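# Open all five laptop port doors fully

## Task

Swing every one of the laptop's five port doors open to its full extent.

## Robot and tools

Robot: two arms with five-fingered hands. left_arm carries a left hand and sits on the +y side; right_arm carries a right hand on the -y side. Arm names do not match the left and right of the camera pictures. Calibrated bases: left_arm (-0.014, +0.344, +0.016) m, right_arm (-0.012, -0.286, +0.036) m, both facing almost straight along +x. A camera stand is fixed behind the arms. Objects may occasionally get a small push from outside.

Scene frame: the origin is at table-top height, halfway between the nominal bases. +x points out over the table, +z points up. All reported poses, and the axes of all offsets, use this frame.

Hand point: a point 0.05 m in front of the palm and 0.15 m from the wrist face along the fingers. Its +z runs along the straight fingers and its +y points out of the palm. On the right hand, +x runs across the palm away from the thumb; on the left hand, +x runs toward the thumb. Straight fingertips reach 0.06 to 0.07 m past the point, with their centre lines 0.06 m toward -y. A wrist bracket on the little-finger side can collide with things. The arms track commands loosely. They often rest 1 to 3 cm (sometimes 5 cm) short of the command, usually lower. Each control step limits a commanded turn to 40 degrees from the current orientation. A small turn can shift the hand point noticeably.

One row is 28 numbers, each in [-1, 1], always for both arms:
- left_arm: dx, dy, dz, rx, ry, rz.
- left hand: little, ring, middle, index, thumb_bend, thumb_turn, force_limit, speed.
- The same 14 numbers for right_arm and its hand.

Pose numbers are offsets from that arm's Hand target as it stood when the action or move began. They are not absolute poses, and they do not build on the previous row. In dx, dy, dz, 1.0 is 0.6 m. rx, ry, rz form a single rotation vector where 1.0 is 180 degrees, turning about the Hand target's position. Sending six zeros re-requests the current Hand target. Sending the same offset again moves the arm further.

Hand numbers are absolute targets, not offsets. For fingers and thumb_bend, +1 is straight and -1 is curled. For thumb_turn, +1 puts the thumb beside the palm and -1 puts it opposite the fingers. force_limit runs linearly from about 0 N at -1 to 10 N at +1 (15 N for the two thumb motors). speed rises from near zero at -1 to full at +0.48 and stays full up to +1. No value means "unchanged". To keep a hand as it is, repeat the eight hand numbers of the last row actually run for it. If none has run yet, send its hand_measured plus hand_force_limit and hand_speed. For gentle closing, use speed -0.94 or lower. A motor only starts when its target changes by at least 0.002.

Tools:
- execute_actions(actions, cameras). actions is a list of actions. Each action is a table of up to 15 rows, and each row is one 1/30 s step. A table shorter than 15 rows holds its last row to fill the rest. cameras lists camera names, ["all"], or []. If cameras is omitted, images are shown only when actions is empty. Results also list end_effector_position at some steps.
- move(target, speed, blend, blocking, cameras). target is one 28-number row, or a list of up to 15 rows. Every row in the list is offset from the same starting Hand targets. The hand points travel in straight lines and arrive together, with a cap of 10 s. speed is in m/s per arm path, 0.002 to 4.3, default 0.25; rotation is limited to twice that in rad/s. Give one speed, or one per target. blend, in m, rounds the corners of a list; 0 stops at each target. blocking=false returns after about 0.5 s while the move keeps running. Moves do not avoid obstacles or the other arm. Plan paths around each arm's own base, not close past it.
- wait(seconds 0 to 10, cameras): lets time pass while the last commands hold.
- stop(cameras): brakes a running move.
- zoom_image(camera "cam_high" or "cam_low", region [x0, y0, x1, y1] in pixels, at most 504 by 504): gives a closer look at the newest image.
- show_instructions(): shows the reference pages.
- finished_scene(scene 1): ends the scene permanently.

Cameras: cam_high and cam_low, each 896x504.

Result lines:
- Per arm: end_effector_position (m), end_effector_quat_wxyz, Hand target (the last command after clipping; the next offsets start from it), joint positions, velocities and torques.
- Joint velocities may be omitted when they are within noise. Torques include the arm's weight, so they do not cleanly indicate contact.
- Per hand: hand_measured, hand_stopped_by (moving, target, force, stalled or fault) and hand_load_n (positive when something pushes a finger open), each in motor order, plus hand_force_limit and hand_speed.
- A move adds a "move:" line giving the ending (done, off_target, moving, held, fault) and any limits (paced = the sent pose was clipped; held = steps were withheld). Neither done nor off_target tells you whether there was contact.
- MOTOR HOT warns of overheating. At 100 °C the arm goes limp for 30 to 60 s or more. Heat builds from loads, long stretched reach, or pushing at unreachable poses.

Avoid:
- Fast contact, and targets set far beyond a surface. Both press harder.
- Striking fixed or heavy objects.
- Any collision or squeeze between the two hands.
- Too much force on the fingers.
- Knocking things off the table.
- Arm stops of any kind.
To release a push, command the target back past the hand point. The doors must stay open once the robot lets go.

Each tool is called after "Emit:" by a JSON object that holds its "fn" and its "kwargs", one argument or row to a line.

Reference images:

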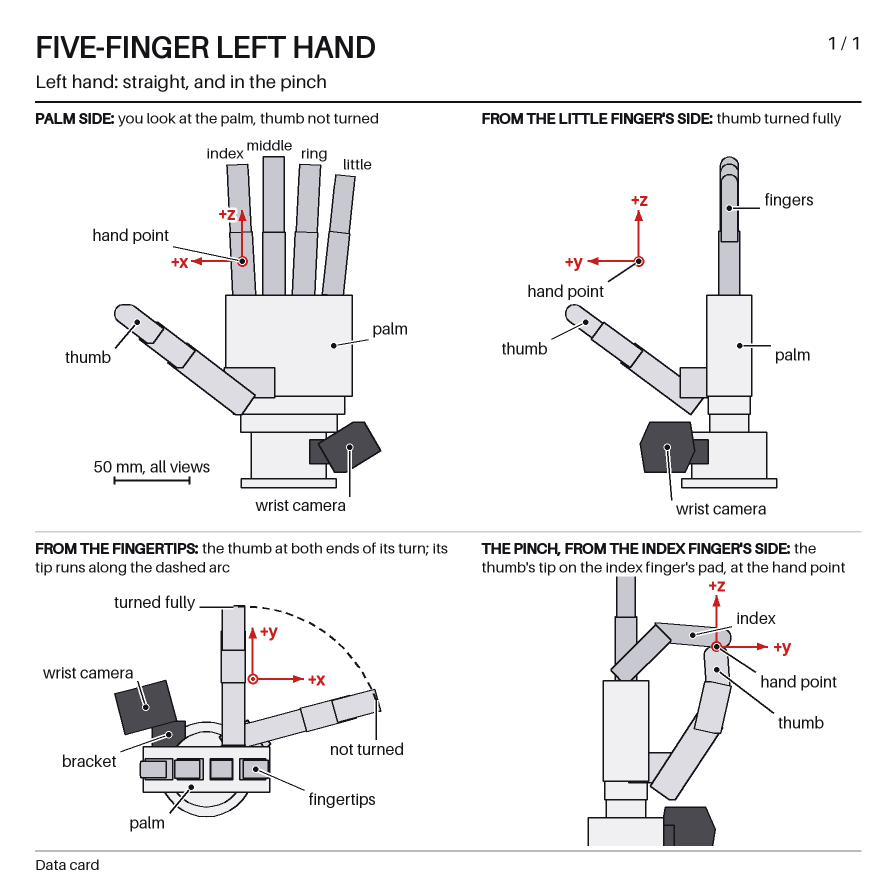

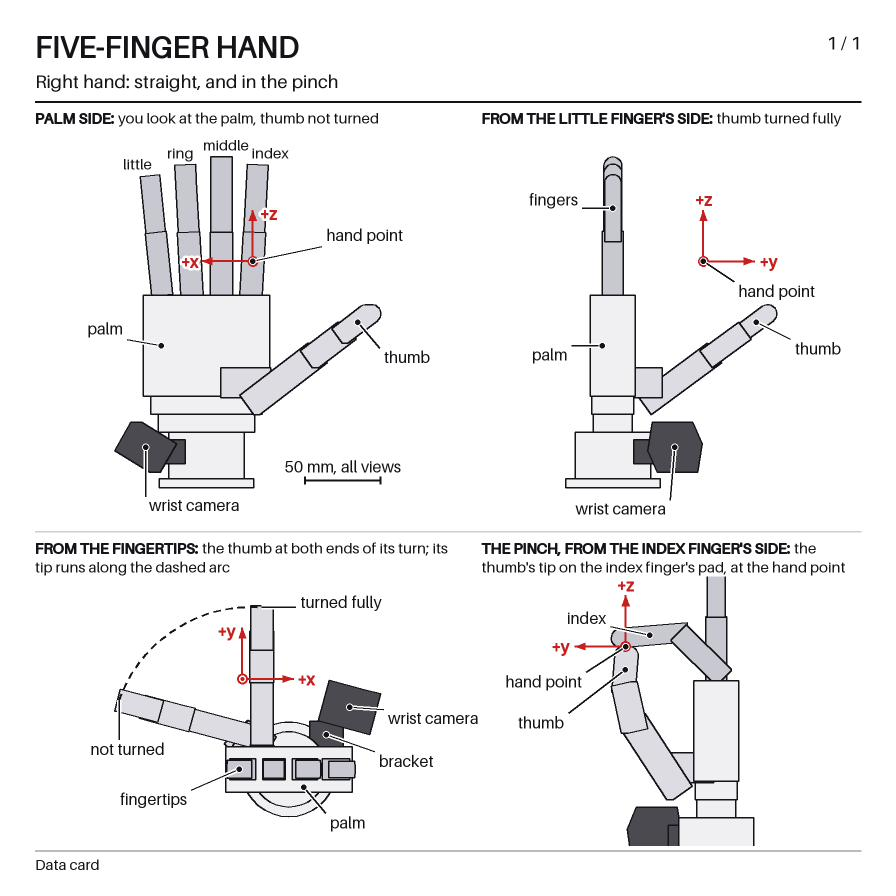

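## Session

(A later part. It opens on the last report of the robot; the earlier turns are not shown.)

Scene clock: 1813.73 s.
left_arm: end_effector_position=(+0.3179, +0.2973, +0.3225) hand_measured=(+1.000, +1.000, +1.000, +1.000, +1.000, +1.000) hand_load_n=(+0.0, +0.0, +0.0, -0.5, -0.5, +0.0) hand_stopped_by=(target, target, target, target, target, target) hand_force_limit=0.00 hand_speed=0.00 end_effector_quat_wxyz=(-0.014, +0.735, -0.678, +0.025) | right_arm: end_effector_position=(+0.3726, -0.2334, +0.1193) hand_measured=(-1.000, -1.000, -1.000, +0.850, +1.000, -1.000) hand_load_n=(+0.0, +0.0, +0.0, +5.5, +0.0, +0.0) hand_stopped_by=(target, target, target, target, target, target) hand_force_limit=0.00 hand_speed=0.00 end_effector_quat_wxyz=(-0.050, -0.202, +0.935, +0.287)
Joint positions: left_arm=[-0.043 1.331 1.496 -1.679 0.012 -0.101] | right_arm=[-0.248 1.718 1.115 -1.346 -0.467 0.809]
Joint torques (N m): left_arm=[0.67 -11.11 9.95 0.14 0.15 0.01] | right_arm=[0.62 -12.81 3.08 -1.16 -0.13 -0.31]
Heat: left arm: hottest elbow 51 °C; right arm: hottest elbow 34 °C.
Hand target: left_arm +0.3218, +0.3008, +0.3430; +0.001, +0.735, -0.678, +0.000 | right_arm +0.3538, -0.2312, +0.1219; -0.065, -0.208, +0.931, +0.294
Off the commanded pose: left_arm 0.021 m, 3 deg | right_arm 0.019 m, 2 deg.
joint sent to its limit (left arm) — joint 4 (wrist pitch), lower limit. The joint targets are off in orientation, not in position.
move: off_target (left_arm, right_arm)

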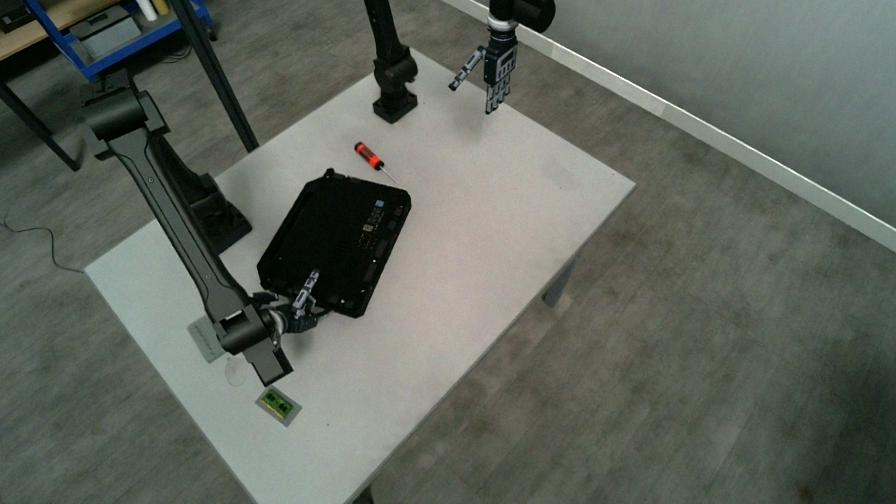

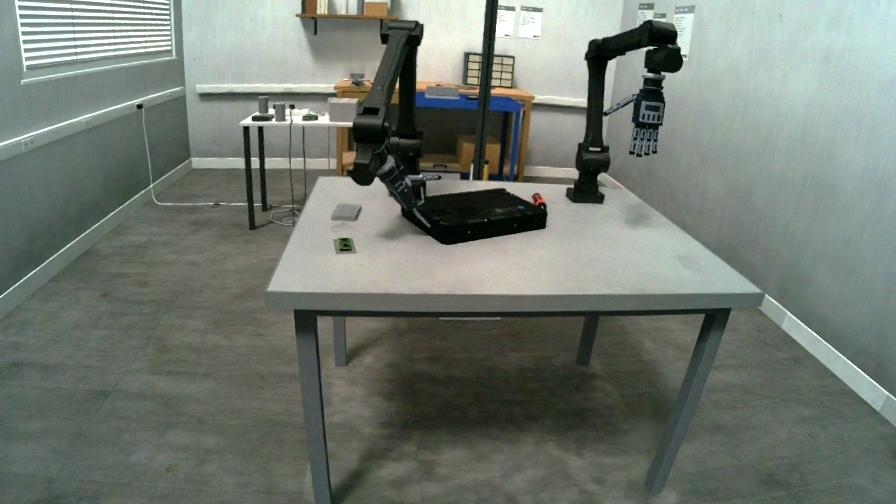

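Emit:
{"fn": "move", "kwargs": {
  "target": [
    [0,0,0,0,0,0, 1, 1, 1, 1, 1, 1, 0, 0, 0.0247,-0.0528,0,0,0,0,-1,-1,-1,0.85,1,-1,0,0]
  ],
  "speed": 0.05,
  "cameras": ["cam_low","cam_high"]
}}

Emit:
{"fn": "zoom_image", "kwargs": {
  "camera": "cam_low",
  "region": [400, 190, 460, 250]
}}

Emit:
{"fn": "zoom_image", "kwargs": {
  "camera": "cam_high",
  "region": [300, 280, 370, 340]
}}

Scene clock: 1823.37 s.
left_arm: end_effector_position=(+0.3179, +0.2973, +0.3225) hand_measured=(+1.000, +1.000, +1.000, +1.000, +1.000, +1.000) hand_load_n=(+0.0, +0.0, +0.0, +0.0, +0.0, +0.0) hand_stopped_by=(target, target, target, target, target, target) hand_force_limit=0.00 hand_speed=0.00 end_effector_quat_wxyz=(-0.014, +0.735, -0.678, +0.025) | right_arm: end_effector_position=(+0.3586, -0.2569, +0.1175) hand_measured=(-1.000, -1.000, -1.000, +0.850, +1.000, -1.000) hand_load_n=(+0.0, +0.0, +0.0, +0.0, +0.0, +0.0) hand_stopped_by=(target, target, target, target, target, target) hand_force_limit=0.00 hand_speed=0.00 end_effector_quat_wxyz=(-0.070, -0.206, +0.930, +0.296)
Joint positions: left_arm=[-0.043 1.331 1.496 -1.679 0.012 -0.101] | right_arm=[-0.305 1.742 1.125 -1.407 -0.436 0.729]
Joint velocities: left_arm=[within noise] | right_arm=[-0.015 0.005 -0.007 0.002 0.007 -0.154]
Joint torques (N m): left_arm=[0.5 -10.7 9.78 0.23 0.15 0.02] | right_arm=[0.67 -10.81 8.47 -0.85 -0.31 -0.15]
Heat: left arm: hottest elbow 51 °C; right arm: hottest elbow 34 °C.
Hand target: left_arm +0.3218, +0.3008, +0.3430; +0.001, +0.735, -0.678, +0.000 | right_arm +0.3687, -0.2629, +0.1219; -0.065, -0.208, +0.931, +0.294
Off the commanded pose: left_arm 0.021 m, 3 deg | right_arm 0.013 m, 1 deg.
joint sent to its limit (left arm) — joint 4 (wrist pitch), lower limit. The joint targets are off in orientation, not in position.
move: off_target (left_arm, right_arm)

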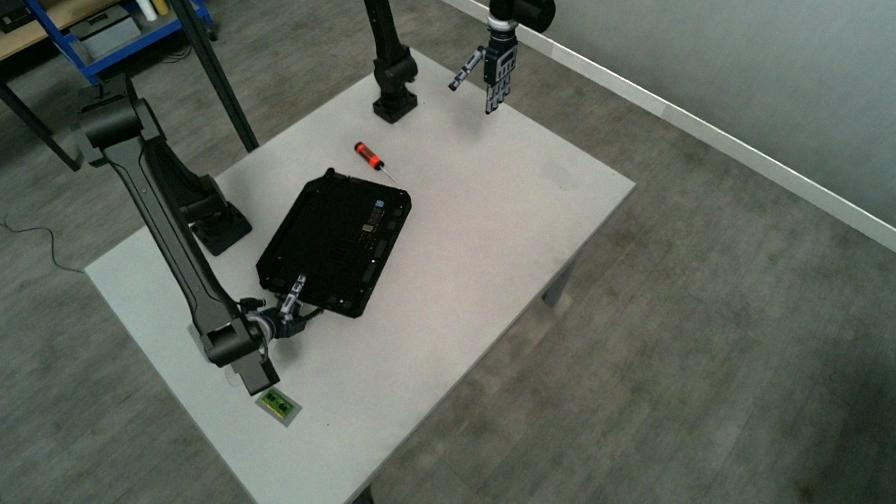

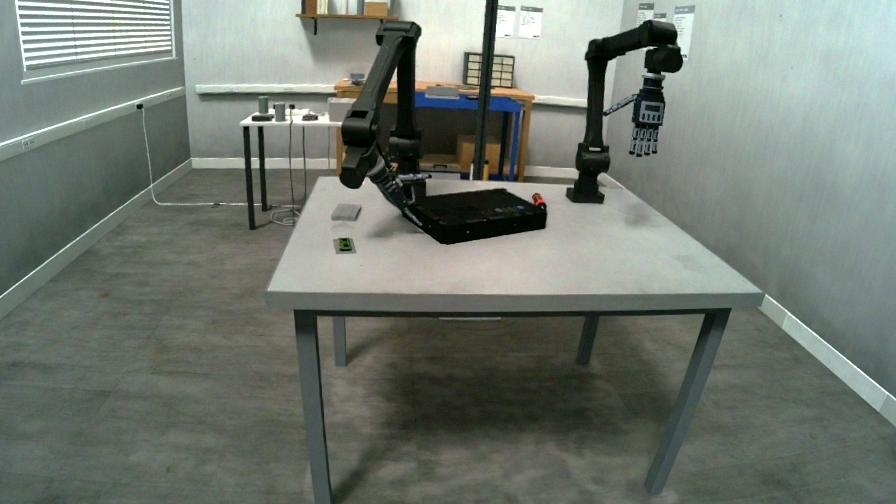

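Scaled by 8.400 from the camera's 896x504 image, which has a finer 1280x720 frame.

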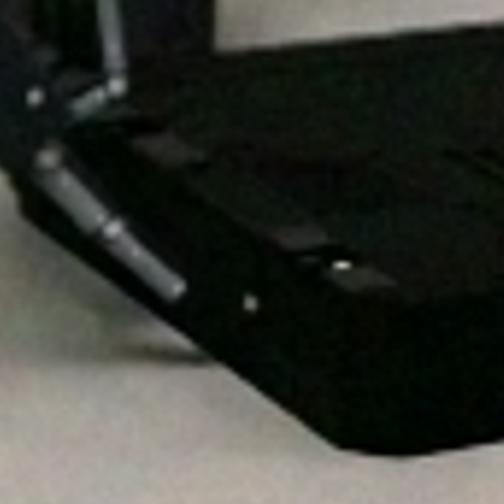

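Scaled by 7.200 from the camera's 896x504 image, which has a finer 1280x720 frame.

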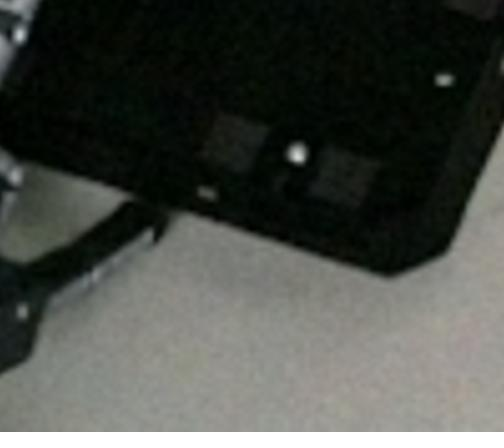

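Emit:
{"fn": "move", "kwargs": {
  "target": [
    [0,0,0,0,0,0, 1, 1, 1, 1, 1, 1, 0, 0, -0.05,-0.25,0.15,0,0,0,-1,-1,-1,0.85,1,-1,0,0]
  ],
  "speed": 0.2,
  "cameras": ["cam_low","cam_high"]
}}

Emit:
{"fn": "zoom_image", "kwargs": {
  "camera": "cam_high",
  "region": [300, 285, 335, 313]
}}

Emit:
{"fn": "zoom_image", "kwargs": {
  "camera": "cam_high",
  "region": [255, 270, 300, 306]
}}

Emit:
{"fn": "zoom_image", "kwargs": {
  "camera": "cam_low",
  "region": [400, 200, 440, 240]
}}

Scene clock: 1865.60 s.
left_arm: end_effector_position=(+0.3179, +0.2973, +0.3225) hand_measured=(+1.000, +1.000, +1.000, +1.000, +1.000, +1.000) hand_load_n=(+0.0, -0.5, +0.0, +0.0, +0.0, +0.0) hand_stopped_by=(target, target, target, target, target, target) hand_force_limit=0.00 hand_speed=0.00 end_effector_quat_wxyz=(-0.014, +0.735, -0.678, +0.025) | right_arm: end_effector_position=(+0.3314, -0.4066, +0.1936) hand_measured=(-1.000, -1.000, -1.000, +0.850, +1.000, -1.000) hand_load_n=(+0.0, +0.0, +0.5, +0.5, +0.0, +0.0) hand_stopped_by=(target, target, target, target, target, target) hand_force_limit=0.00 hand_speed=0.00 end_effector_quat_wxyz=(-0.047, -0.194, +0.938, +0.283)
Joint positions: left_arm=[-0.043 1.331 1.496 -1.679 0.012 -0.101] | right_arm=[-0.64 1.728 1.343 -1.692 -0.298 0.447]
Joint torques (N m): left_arm=[0.09 -11.22 9.85 0.14 0.19 -0.02] | right_arm=[0.97 -13.51 9.73 -0.95 -0.22 -0.14]
Heat: left arm: hottest elbow 52 °C; right arm: hottest elbow 35 °C.
Hand target: left_arm +0.3218, +0.3008, +0.3430; +0.001, +0.735, -0.678, +0.000 | right_arm +0.3387, -0.4128, +0.2119; -0.065, -0.208, +0.931, +0.294
Off the commanded pose: left_arm 0.021 m, 3 deg | right_arm 0.021 m, 3 deg.
joint sent to its limit (left arm) — joint 4 (wrist pitch), lower limit. The joint targets are off in orientation, not in position.
joint sent to its limit (right arm) — joint 4 (wrist pitch), lower limit. The joint targets are off in orientation, not in position.
move: off_target (left_arm, right_arm)

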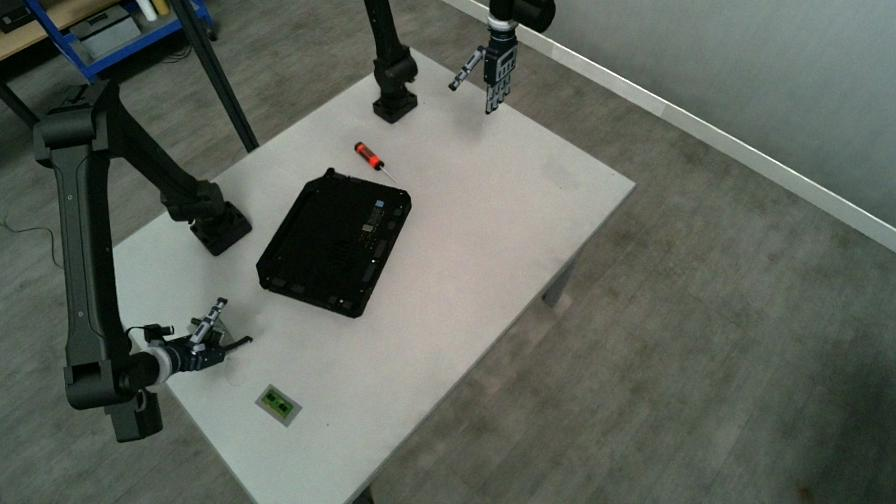

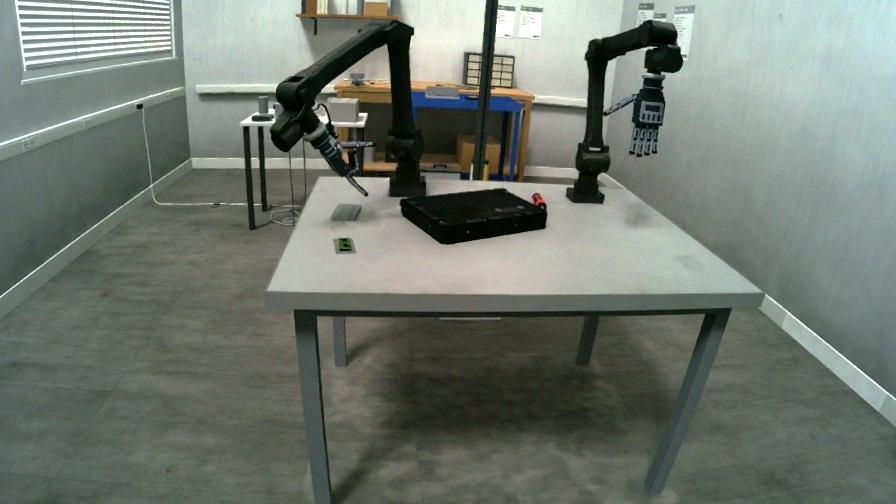

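Scaled by 14.400 from the camera's 896x504 image, which has a finer 1280x720 frame.

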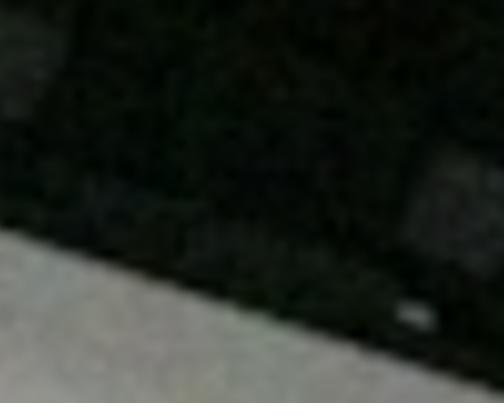

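Scaled by 11.200 from the camera's 896x504 image, which has a finer 1280x720 frame.

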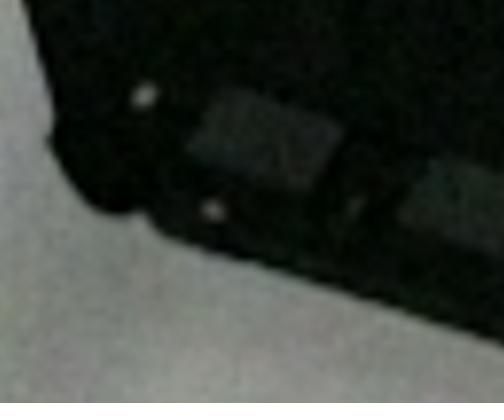

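Scaled by 12.600 from the camera's 896x504 image, which has a finer 1280x720 frame.

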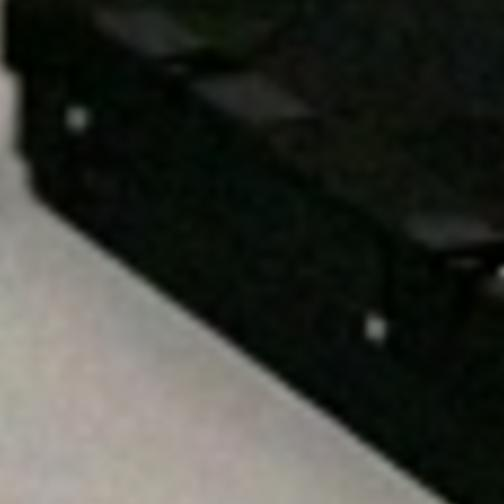

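Emit:
{"fn": "move", "kwargs": {
  "target": [
    [0,0,0,0,0,0, 1, 1, 1, 1, 1, 1, 0, 0, -0.0395,0.15,-0.05,0,0,0,-1,-1,-1,0.85,1,-1,0,0],
    [0,0,0,0,0,0, 1, 1, 1, 1, 1, 1, 0, 0, -0.0395,0.223,-0.1648,0,0,0,-1,-1,-1,0.85,1,-1,0,0]
  ],
  "speed": [0.2,0.1],
  "cameras": ["cam_low","cam_high"]
}}

Emit:
{"fn": "zoom_image", "kwargs": {
  "camera": "cam_low",
  "region": [390, 180, 450, 240]
}}

Emit:
{"fn": "zoom_image", "kwargs": {
  "camera": "cam_high",
  "region": [260, 260, 350, 340]
}}

Scene clock: 1946.43 s.
left_arm: end_effector_position=(+0.3179, +0.2973, +0.3225) hand_measured=(+1.000, +1.000, +1.000, +1.000, +1.000, +1.000) hand_load_n=(+0.0, +0.0, +0.0, +0.0, +0.0, +0.0) hand_stopped_by=(target, target, target, target, target, target) hand_force_limit=0.00 hand_speed=0.00 end_effector_quat_wxyz=(-0.014, +0.735, -0.678, +0.025) | right_arm: end_effector_position=(+0.3132, -0.2816, +0.1174) hand_measured=(-1.000, -1.000, -1.000, +0.850, +1.000, -1.000) hand_load_n=(+0.0, +0.0, +0.0, +0.5, +0.0, +0.0) hand_stopped_by=(target, target, target, target, target, target) hand_force_limit=0.00 hand_speed=0.00 end_effector_quat_wxyz=(-0.063, -0.208, +0.931, +0.293)
Joint positions: left_arm=[-0.043 1.331 1.496 -1.679 0.012 -0.101] | right_arm=[-0.4 1.665 1.02 -1.4 -0.396 0.635]
Joint torques (N m): left_arm=[0.09 -11.05 9.73 0.18 0.18 -0.01] | right_arm=[1.79 -9.29 5.23 0.03 -0.47 -0.07]
Heat: left arm: hottest elbow 52 °C; right arm: hottest elbow 36 °C.
Hand target: left_arm +0.3218, +0.3008, +0.3430; +0.001, +0.735, -0.678, +0.000 | right_arm +0.3150, -0.2791, +0.1130; -0.065, -0.208, +0.931, +0.294
Off the commanded pose: left_arm 0.021 m, 3 deg | right_arm 0.005 m, 0 deg.
joint sent to its limit (left arm) — joint 4 (wrist pitch), lower limit. The joint targets are off in orientation, not in position.
move: off_target (left_arm)

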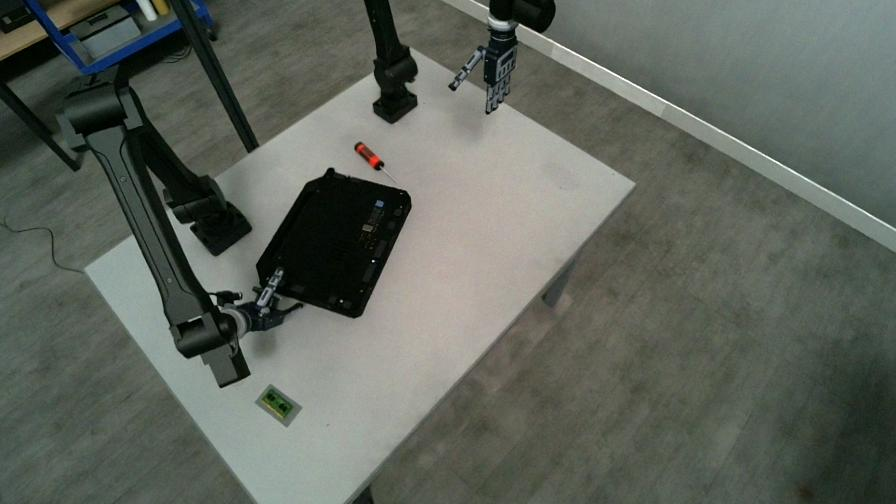

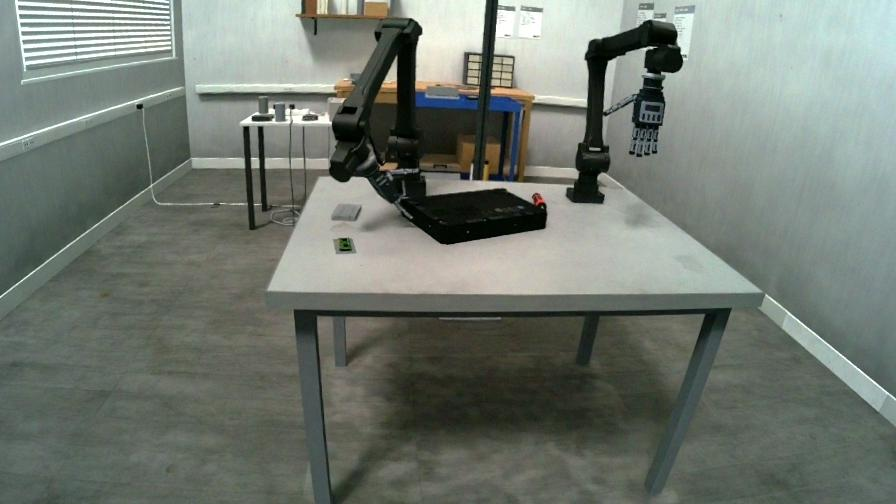

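Scaled by 8.400 from the camera's 896x504 image, which has a finer 1280x720 frame.

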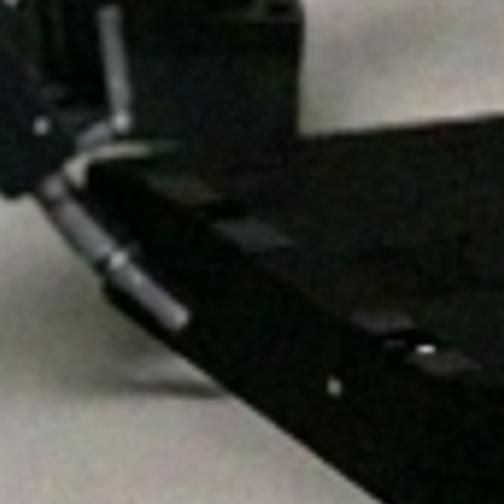

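Scaled by 5.600 from the camera's 896x504 image, which has a finer 1280x720 frame.

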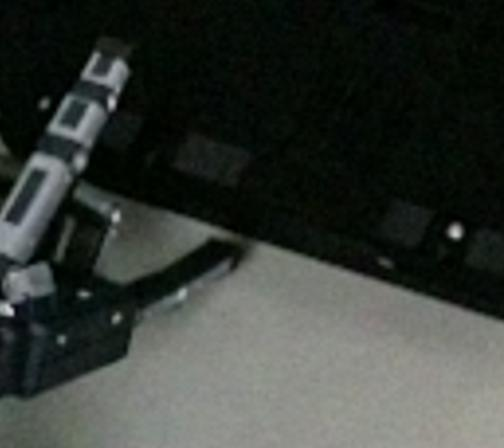

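Emit:
{"fn": "move", "kwargs": {
  "target": [
    [0,0,0,0,0,0, 1, 1, 1, 1, 1, 1, 0, 0, -0.0225,0.0483,-0.005,0,0,0,-1,-1,-1,0.85,1,-1,0,0]
  ],
  "speed": 0.05,
  "cameras": ["cam_low","cam_high"]
}}

Emit:
{"fn": "zoom_image", "kwargs": {
  "camera": "cam_low",
  "region": [390, 180, 450, 240]
}}

Emit:
{"fn": "zoom_image", "kwargs": {
  "camera": "cam_high",
  "region": [260, 260, 350, 340]
}}

Scene clock: 1963.27 s.
left_arm: end_effector_position=(+0.3179, +0.2973, +0.3225) hand_measured=(+1.000, +1.000, +1.000, +1.000, +1.000, +1.000) hand_load_n=(+0.0, +0.0, +0.0, +0.0, +0.0, +0.0) hand_stopped_by=(target, target, target, target, target, target) hand_force_limit=0.00 hand_speed=0.00 end_effector_quat_wxyz=(-0.014, +0.735, -0.678, +0.025) | right_arm: end_effector_position=(+0.3061, -0.2662, +0.1085) hand_measured=(-1.000, -1.000, -1.000, +0.850, +1.000, -1.000) hand_load_n=(+0.0, +0.0, +0.0, +4.0, +0.0, +0.0) hand_stopped_by=(target, target, target, target, target, target) hand_force_limit=0.00 hand_speed=0.00 end_effector_quat_wxyz=(-0.062, -0.195, +0.936, +0.287)
Joint positions: left_arm=[-0.043 1.331 1.496 -1.679 0.012 -0.101] | right_arm=[-0.371 1.636 0.962 -1.346 -0.407 0.696]
Joint torques (N m): left_arm=[0.21 -10.99 9.89 0.29 0.15 0.07] | right_arm=[4.07 -10.75 3.84 -0.21 -1.08 -0.09]
Heat: left arm: hottest elbow 52 °C; right arm: hottest elbow 35 °C.
Hand target: left_arm +0.3218, +0.3008, +0.3430; +0.001, +0.735, -0.678, +0.000 | right_arm +0.3016, -0.2502, +0.1100; -0.065, -0.208, +0.931, +0.293
Off the commanded pose: left_arm 0.021 m, 3 deg | right_arm 0.017 m, 2 deg.
joint sent to its limit (left arm) — joint 4 (wrist pitch), lower limit. The joint targets are off in orientation, not in position.
move: off_target (left_arm, right_arm)

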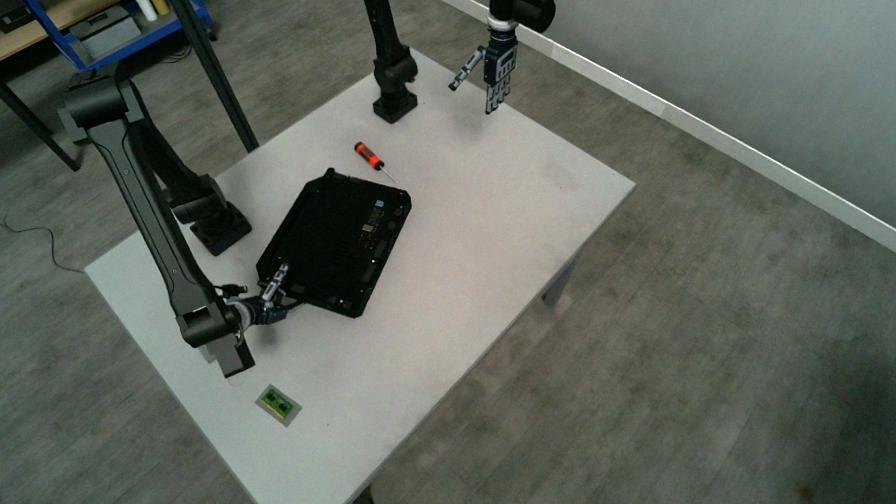

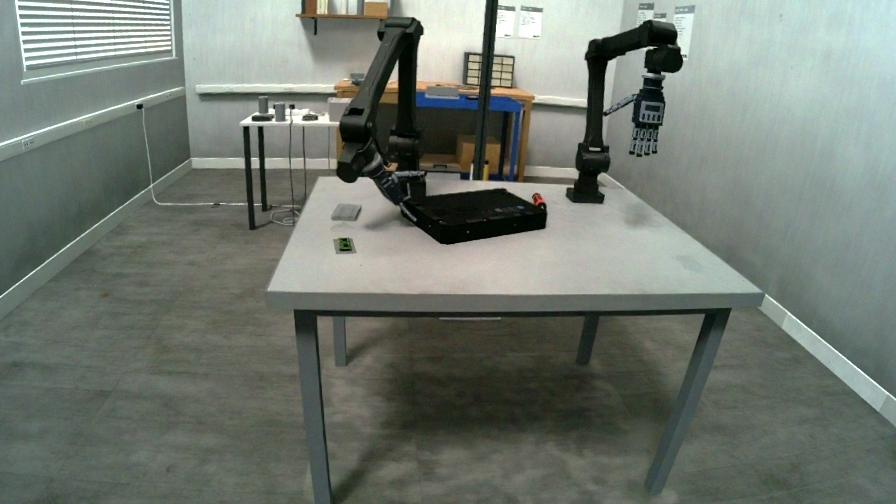

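Scaled by 8.400 from the camera's 896x504 image, which has a finer 1280x720 frame.

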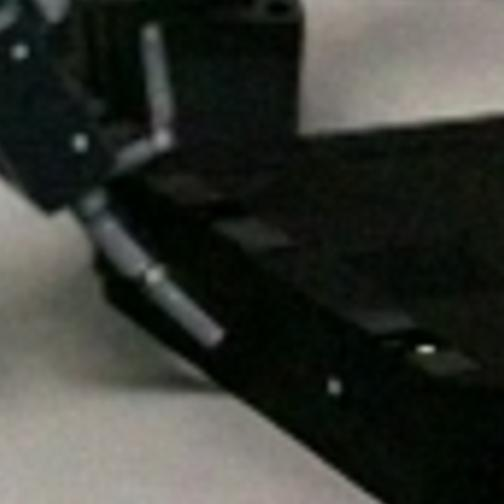

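Scaled by 5.600 from the camera's 896x504 image, which has a finer 1280x720 frame.

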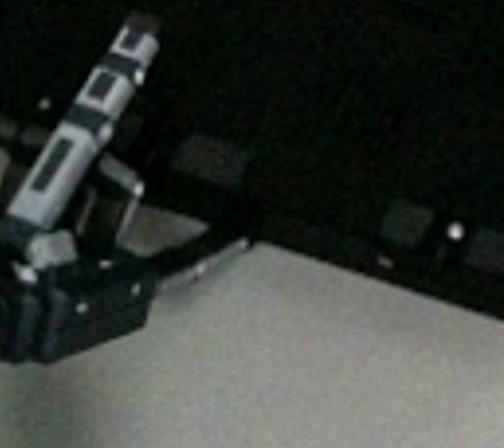

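Emit:
{"fn": "move", "kwargs": {
  "target": [
    [0,0,0,0,0,0, 1, 1, 1, 1, 1, 1, 0, 0, 0.005,-0.0107,0.012,0,0,0,-1,-1,-1,0.85,1,-1,0,0],
    [0,0,0,0,0,0, 1, 1, 1, 1, 1, 1, 0, 0, 0.118,0.0423,0.012,0,0,0,-1,-1,-1,0.85,1,-1,0,0]
  ],
  "speed": 0.05,
  "cameras": ["cam_low","cam_high"]
}}

Emit:
{"fn": "zoom_image", "kwargs": {
  "camera": "cam_low",
  "region": [390, 180, 450, 240]
}}

Emit:
{"fn": "zoom_image", "kwargs": {
  "camera": "cam_high",
  "region": [260, 260, 350, 340]
}}

Scene clock: 1976.27 s.
left_arm: end_effector_position=(+0.3179, +0.2973, +0.3225) hand_measured=(+1.000, +1.000, +1.000, +1.000, +1.000, +1.000) hand_load_n=(+0.0, +0.0, +0.0, +0.0, +0.0, +0.0) hand_stopped_by=(target, target, target, target, target, target) hand_force_limit=0.00 hand_speed=0.00 end_effector_quat_wxyz=(-0.014, +0.735, -0.678, +0.025) | right_arm: end_effector_position=(+0.3630, -0.2397, +0.1111) hand_measured=(-1.000, -1.000, -1.000, +0.850, +1.000, -1.000) hand_load_n=(+0.0, +0.0, +0.5, +5.0, -0.5, +0.0) hand_stopped_by=(target, target, target, target, target, target) hand_force_limit=0.00 hand_speed=0.00 end_effector_quat_wxyz=(-0.065, -0.196, +0.937, +0.283)
Joint positions: left_arm=[-0.043 1.331 1.496 -1.679 0.012 -0.101] | right_arm=[-0.262 1.722 1.097 -1.348 -0.443 0.806]
Joint torques (N m): left_arm=[0.26 -11.11 9.76 0.31 0.18 0.04] | right_arm=[4.01 -9.93 8.08 -0.88 -1.51 -0.06]
Heat: left arm: hottest elbow 52 °C; right arm: hottest elbow 34 °C.
Hand target: left_arm +0.3218, +0.3008, +0.3430; +0.001, +0.735, -0.678, +0.000 | right_arm +0.3723, -0.2248, +0.1171; -0.065, -0.208, +0.931, +0.294
Off the commanded pose: left_arm 0.021 m, 3 deg | right_arm 0.019 m, 2 deg.
joint sent to its limit (left arm) — joint 4 (wrist pitch), lower limit. The joint targets are off in orientation, not in position.
move: off_target (left_arm, right_arm)

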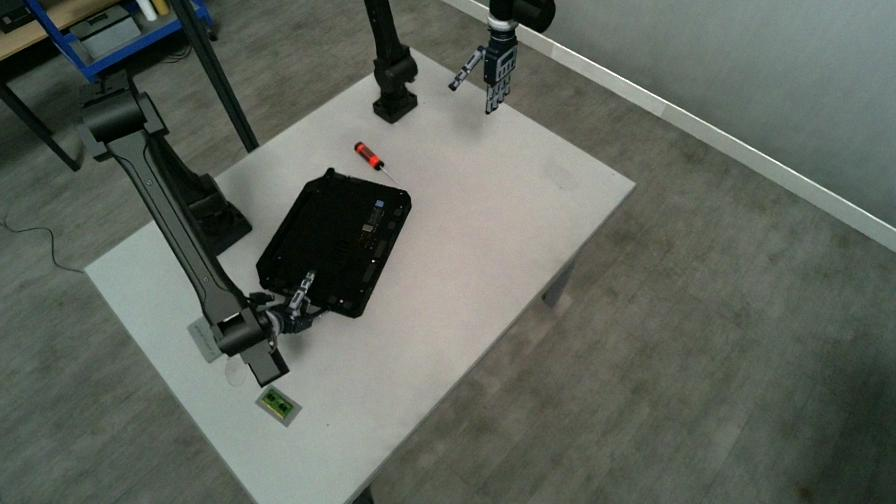

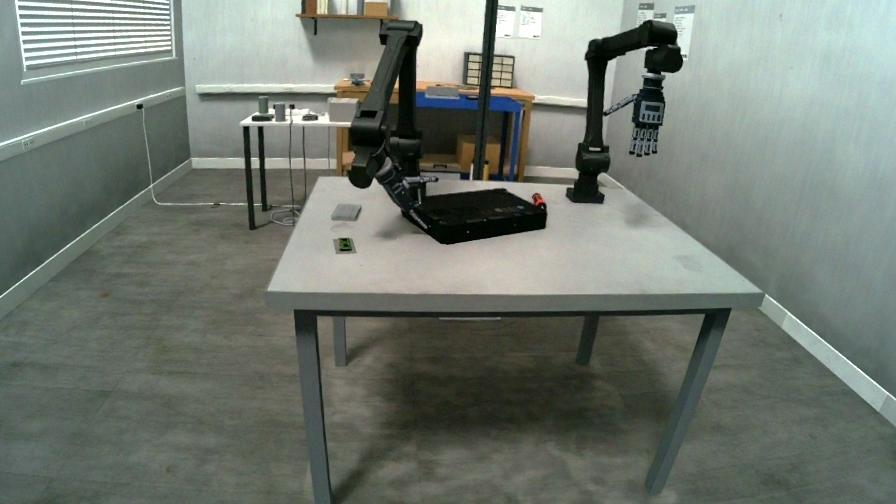

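Scaled by 8.400 from the camera's 896x504 image, which has a finer 1280x720 frame.

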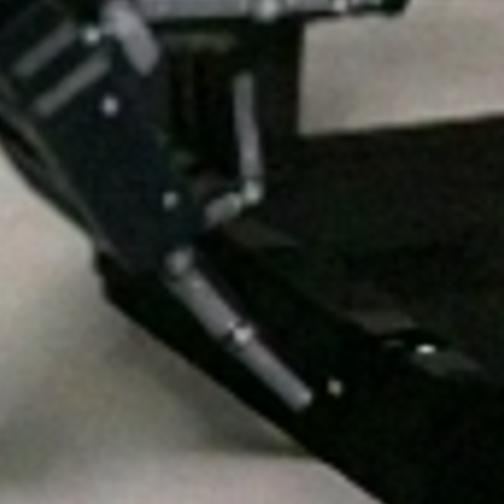

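Scaled by 5.600 from the camera's 896x504 image, which has a finer 1280x720 frame.

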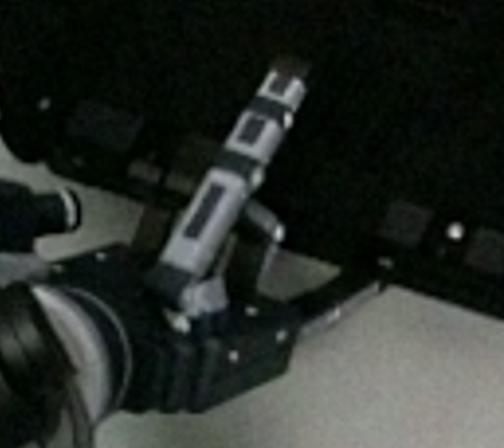

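Emit:
{"fn": "move", "kwargs": {
  "target": [
    [0,0,0,0,0,0, 1, 1, 1, 1, 1, 1, 0, 0, 0.0212,-0.0453,0.0,0,0,0,-1,-1,-1,0.85,1,-1,0,0],
    [0,0,0,0,0,0, 1, 1, 1, 1, 1, 1, 0, 0, -0.0355,-0.0535,0.0385,0,0,0,-1,-1,-1,0.85,1,-1,0,0],
    [0,0,0,0,0,0, 1, 1, 1, 1, 1, 1, 0, 0, -0.0355,-0.0535,0.0185,0,0,0,-1,-1,-1,0.85,1,-1,0,0],
    [0,0,0,0,0,0, 1, 1, 1, 1, 1, 1, 0, 0, -0.0538,-0.0142,0.0185,0,0,0,-1,-1,-1,0.85,1,-1,0,0]
  ],
  "speed": 0.07,
  "cameras": ["cam_low","cam_high"]
}}

Emit:
{"fn": "zoom_image", "kwargs": {
  "camera": "cam_low",
  "region": [390, 180, 450, 240]
}}

Emit:
{"fn": "zoom_image", "kwargs": {
  "camera": "cam_high",
  "region": [280, 260, 370, 340]
}}

Scene clock: 2031.57 s.
left_arm: end_effector_position=(+0.3179, +0.2973, +0.3225) hand_measured=(+1.000, +1.000, +1.000, +1.000, +1.000, +1.000) hand_load_n=(+0.5, +0.0, +0.0, +0.0, +0.0, +0.0) hand_stopped_by=(target, target, target, target, target, target) hand_force_limit=0.00 hand_speed=0.00 end_effector_quat_wxyz=(-0.014, +0.735, -0.678, +0.025) | right_arm: end_effector_position=(+0.3449, -0.2485, +0.1238) hand_measured=(-1.000, -1.000, -1.000, +0.850, +1.000, -1.000) hand_load_n=(+0.0, +0.0, +0.0, +4.5, +0.0, +0.0) hand_stopped_by=(target, target, target, target, target, target) hand_force_limit=0.00 hand_speed=0.00 end_effector_quat_wxyz=(-0.064, -0.194, +0.935, +0.290)
Joint positions: left_arm=[-0.043 1.331 1.496 -1.679 0.012 -0.101] | right_arm=[-0.298 1.677 1.067 -1.386 -0.44 0.768]
Joint torques (N m): left_arm=[0.5 -10.64 9.83 0.2 0.16 -0.02] | right_arm=[3.78 -12.1 4.33 -0.32 -0.98 -0.11]
Heat: left arm: hottest elbow 52 °C; right arm: hottest elbow 35 °C.
Hand target: left_arm +0.3218, +0.3008, +0.3430; +0.001, +0.735, -0.678, +0.000 | right_arm +0.3400, -0.2332, +0.1283; -0.065, -0.208, +0.931, +0.294
Off the commanded pose: left_arm 0.021 m, 3 deg | right_arm 0.017 m, 2 deg.
joint sent to its limit (left arm) — joint 4 (wrist pitch), lower limit. The joint targets are off in orientation, not in position.
move: off_target (left_arm, right_arm)

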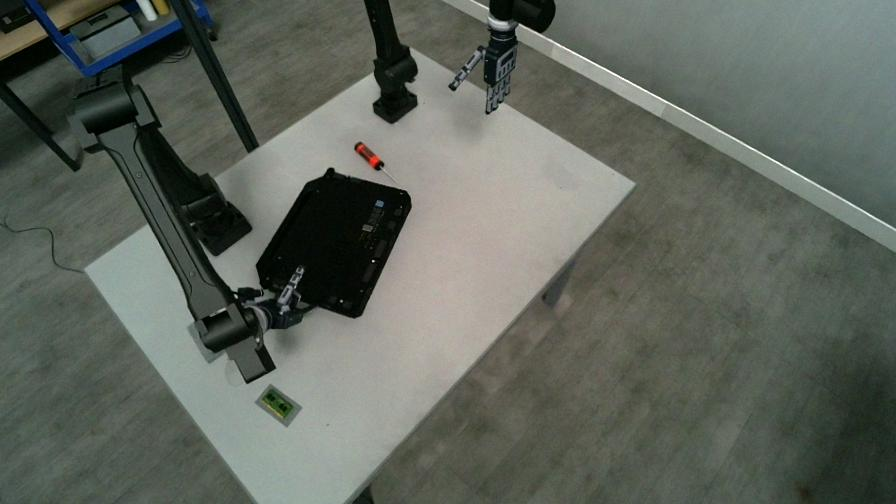

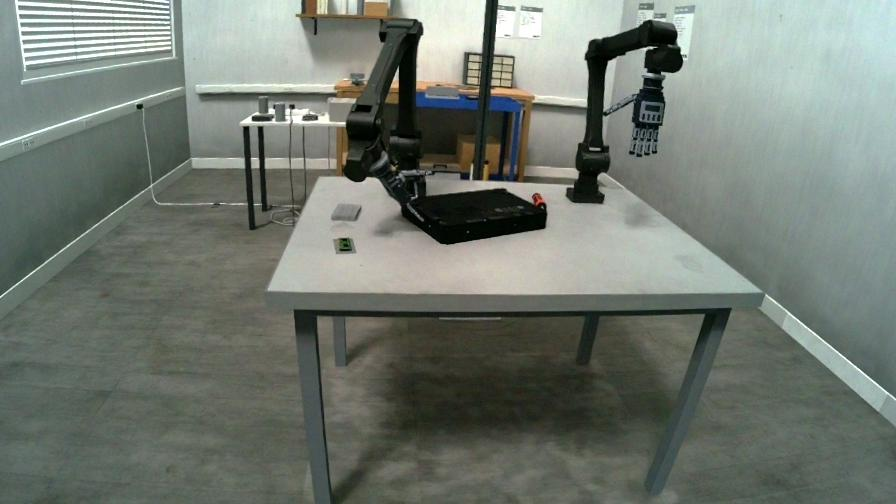

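Scaled by 8.400 from the camera's 896x504 image, which has a finer 1280x720 frame.

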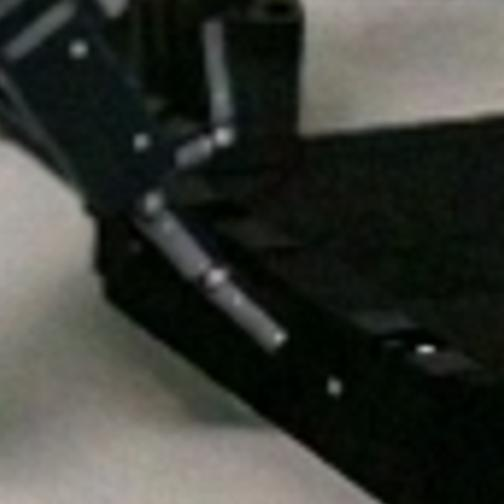

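Scaled by 5.600 from the camera's 896x504 image, which has a finer 1280x720 frame.

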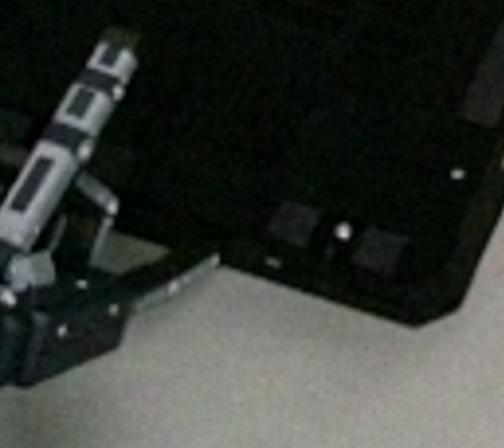

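Emit:
{"fn": "move", "kwargs": {
  "target": [
    [0,0,0,0,0,0, 1, 1, 1, 1, 1, 1, 0, 0, 0,0,-0.07,0,0,0,-1,-1,-1,0.85,1,-1,0,0]
  ],
  "speed": 0.05,
  "cameras": ["cam_low","cam_high"]
}}

Emit:
{"fn": "zoom_image", "kwargs": {
  "camera": "cam_low",
  "region": [390, 180, 450, 240]
}}

Emit:
{"fn": "zoom_image", "kwargs": {
  "camera": "cam_high",
  "region": [280, 260, 370, 340]
}}

Scene clock: 2040.97 s.
left_arm: end_effector_position=(+0.3179, +0.2973, +0.3225) hand_measured=(+1.000, +1.000, +1.000, +1.000, +1.000, +1.000) hand_load_n=(+0.5, +0.0, +0.0, +0.0, +0.0, +0.0) hand_stopped_by=(target, target, target, target, target, target) hand_force_limit=0.00 hand_speed=0.00 end_effector_quat_wxyz=(-0.014, +0.735, -0.678, +0.025) | right_arm: end_effector_position=(+0.3474, -0.2467, +0.0959) hand_measured=(-1.000, -1.000, -1.000, +0.850, +1.000, -1.000) hand_load_n=(+0.0, +0.0, +0.0, +1.5, +0.0, +0.0) hand_stopped_by=(target, target, target, target, target, target) hand_force_limit=0.00 hand_speed=0.00 end_effector_quat_wxyz=(-0.049, -0.200, +0.937, +0.283)
Joint positions: left_arm=[-0.043 1.331 1.496 -1.679 0.012 -0.101] | right_arm=[-0.293 1.707 1.028 -1.28 -0.445 0.769]
Joint torques (N m): left_arm=[0.09 -11.11 9.94 0.25 0.17 0.01] | right_arm=[3.31 -9.11 3.99 -0.06 -0.74 -0.09]
Heat: left arm: hottest elbow 53 °C; right arm: hottest elbow 34 °C.
Hand target: left_arm +0.3218, +0.3008, +0.3430; +0.001, +0.735, -0.678, +0.000 | right_arm +0.3401, -0.2333, +0.0863; -0.065, -0.208, +0.931, +0.294
Off the commanded pose: left_arm 0.021 m, 3 deg | right_arm 0.018 m, 2 deg.
joint sent to its limit (left arm) — joint 4 (wrist pitch), lower limit. The joint targets are off in orientation, not in position.
move: off_target (left_arm, right_arm)

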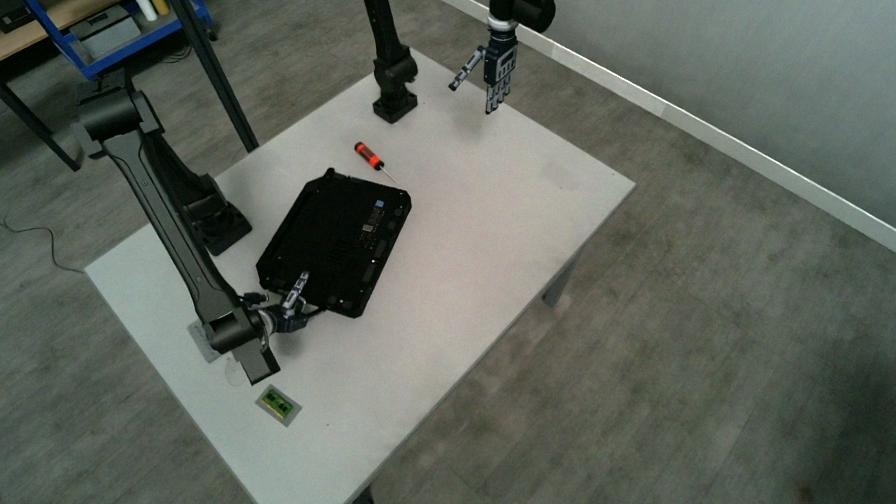

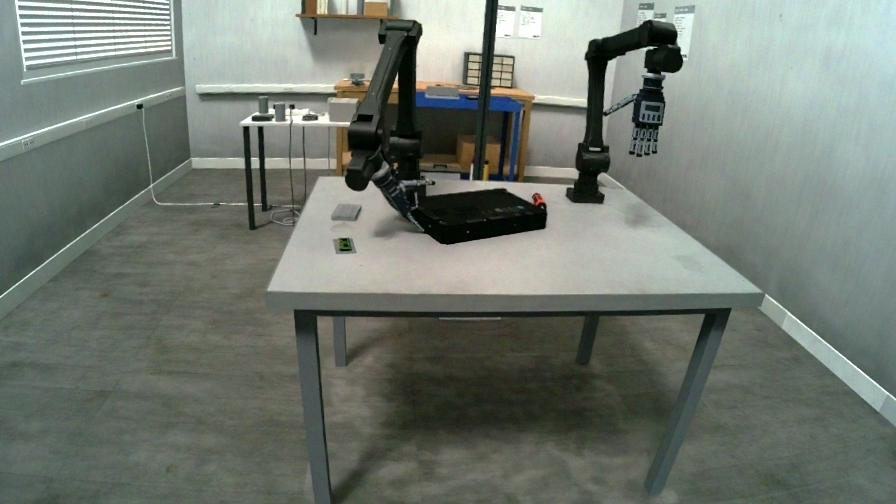

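Scaled by 8.400 from the camera's 896x504 image, which has a finer 1280x720 frame.

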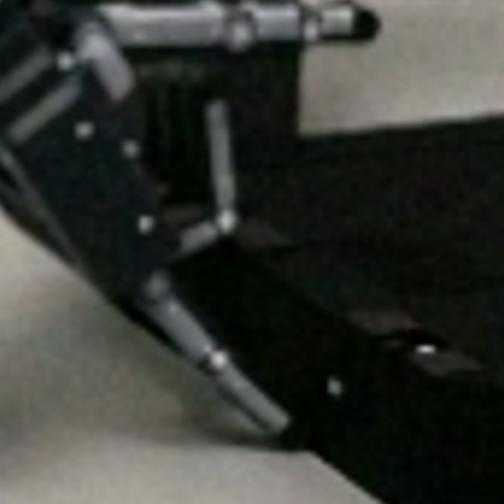

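Scaled by 5.600 from the camera's 896x504 image, which has a finer 1280x720 frame.

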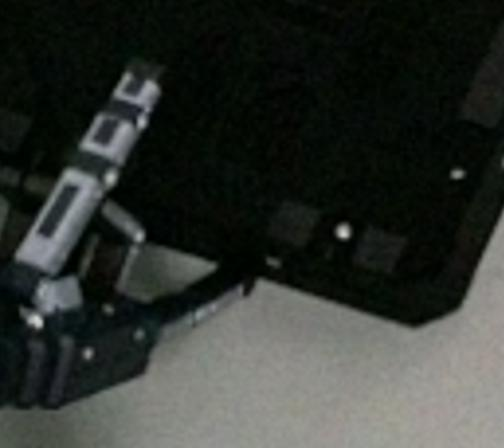

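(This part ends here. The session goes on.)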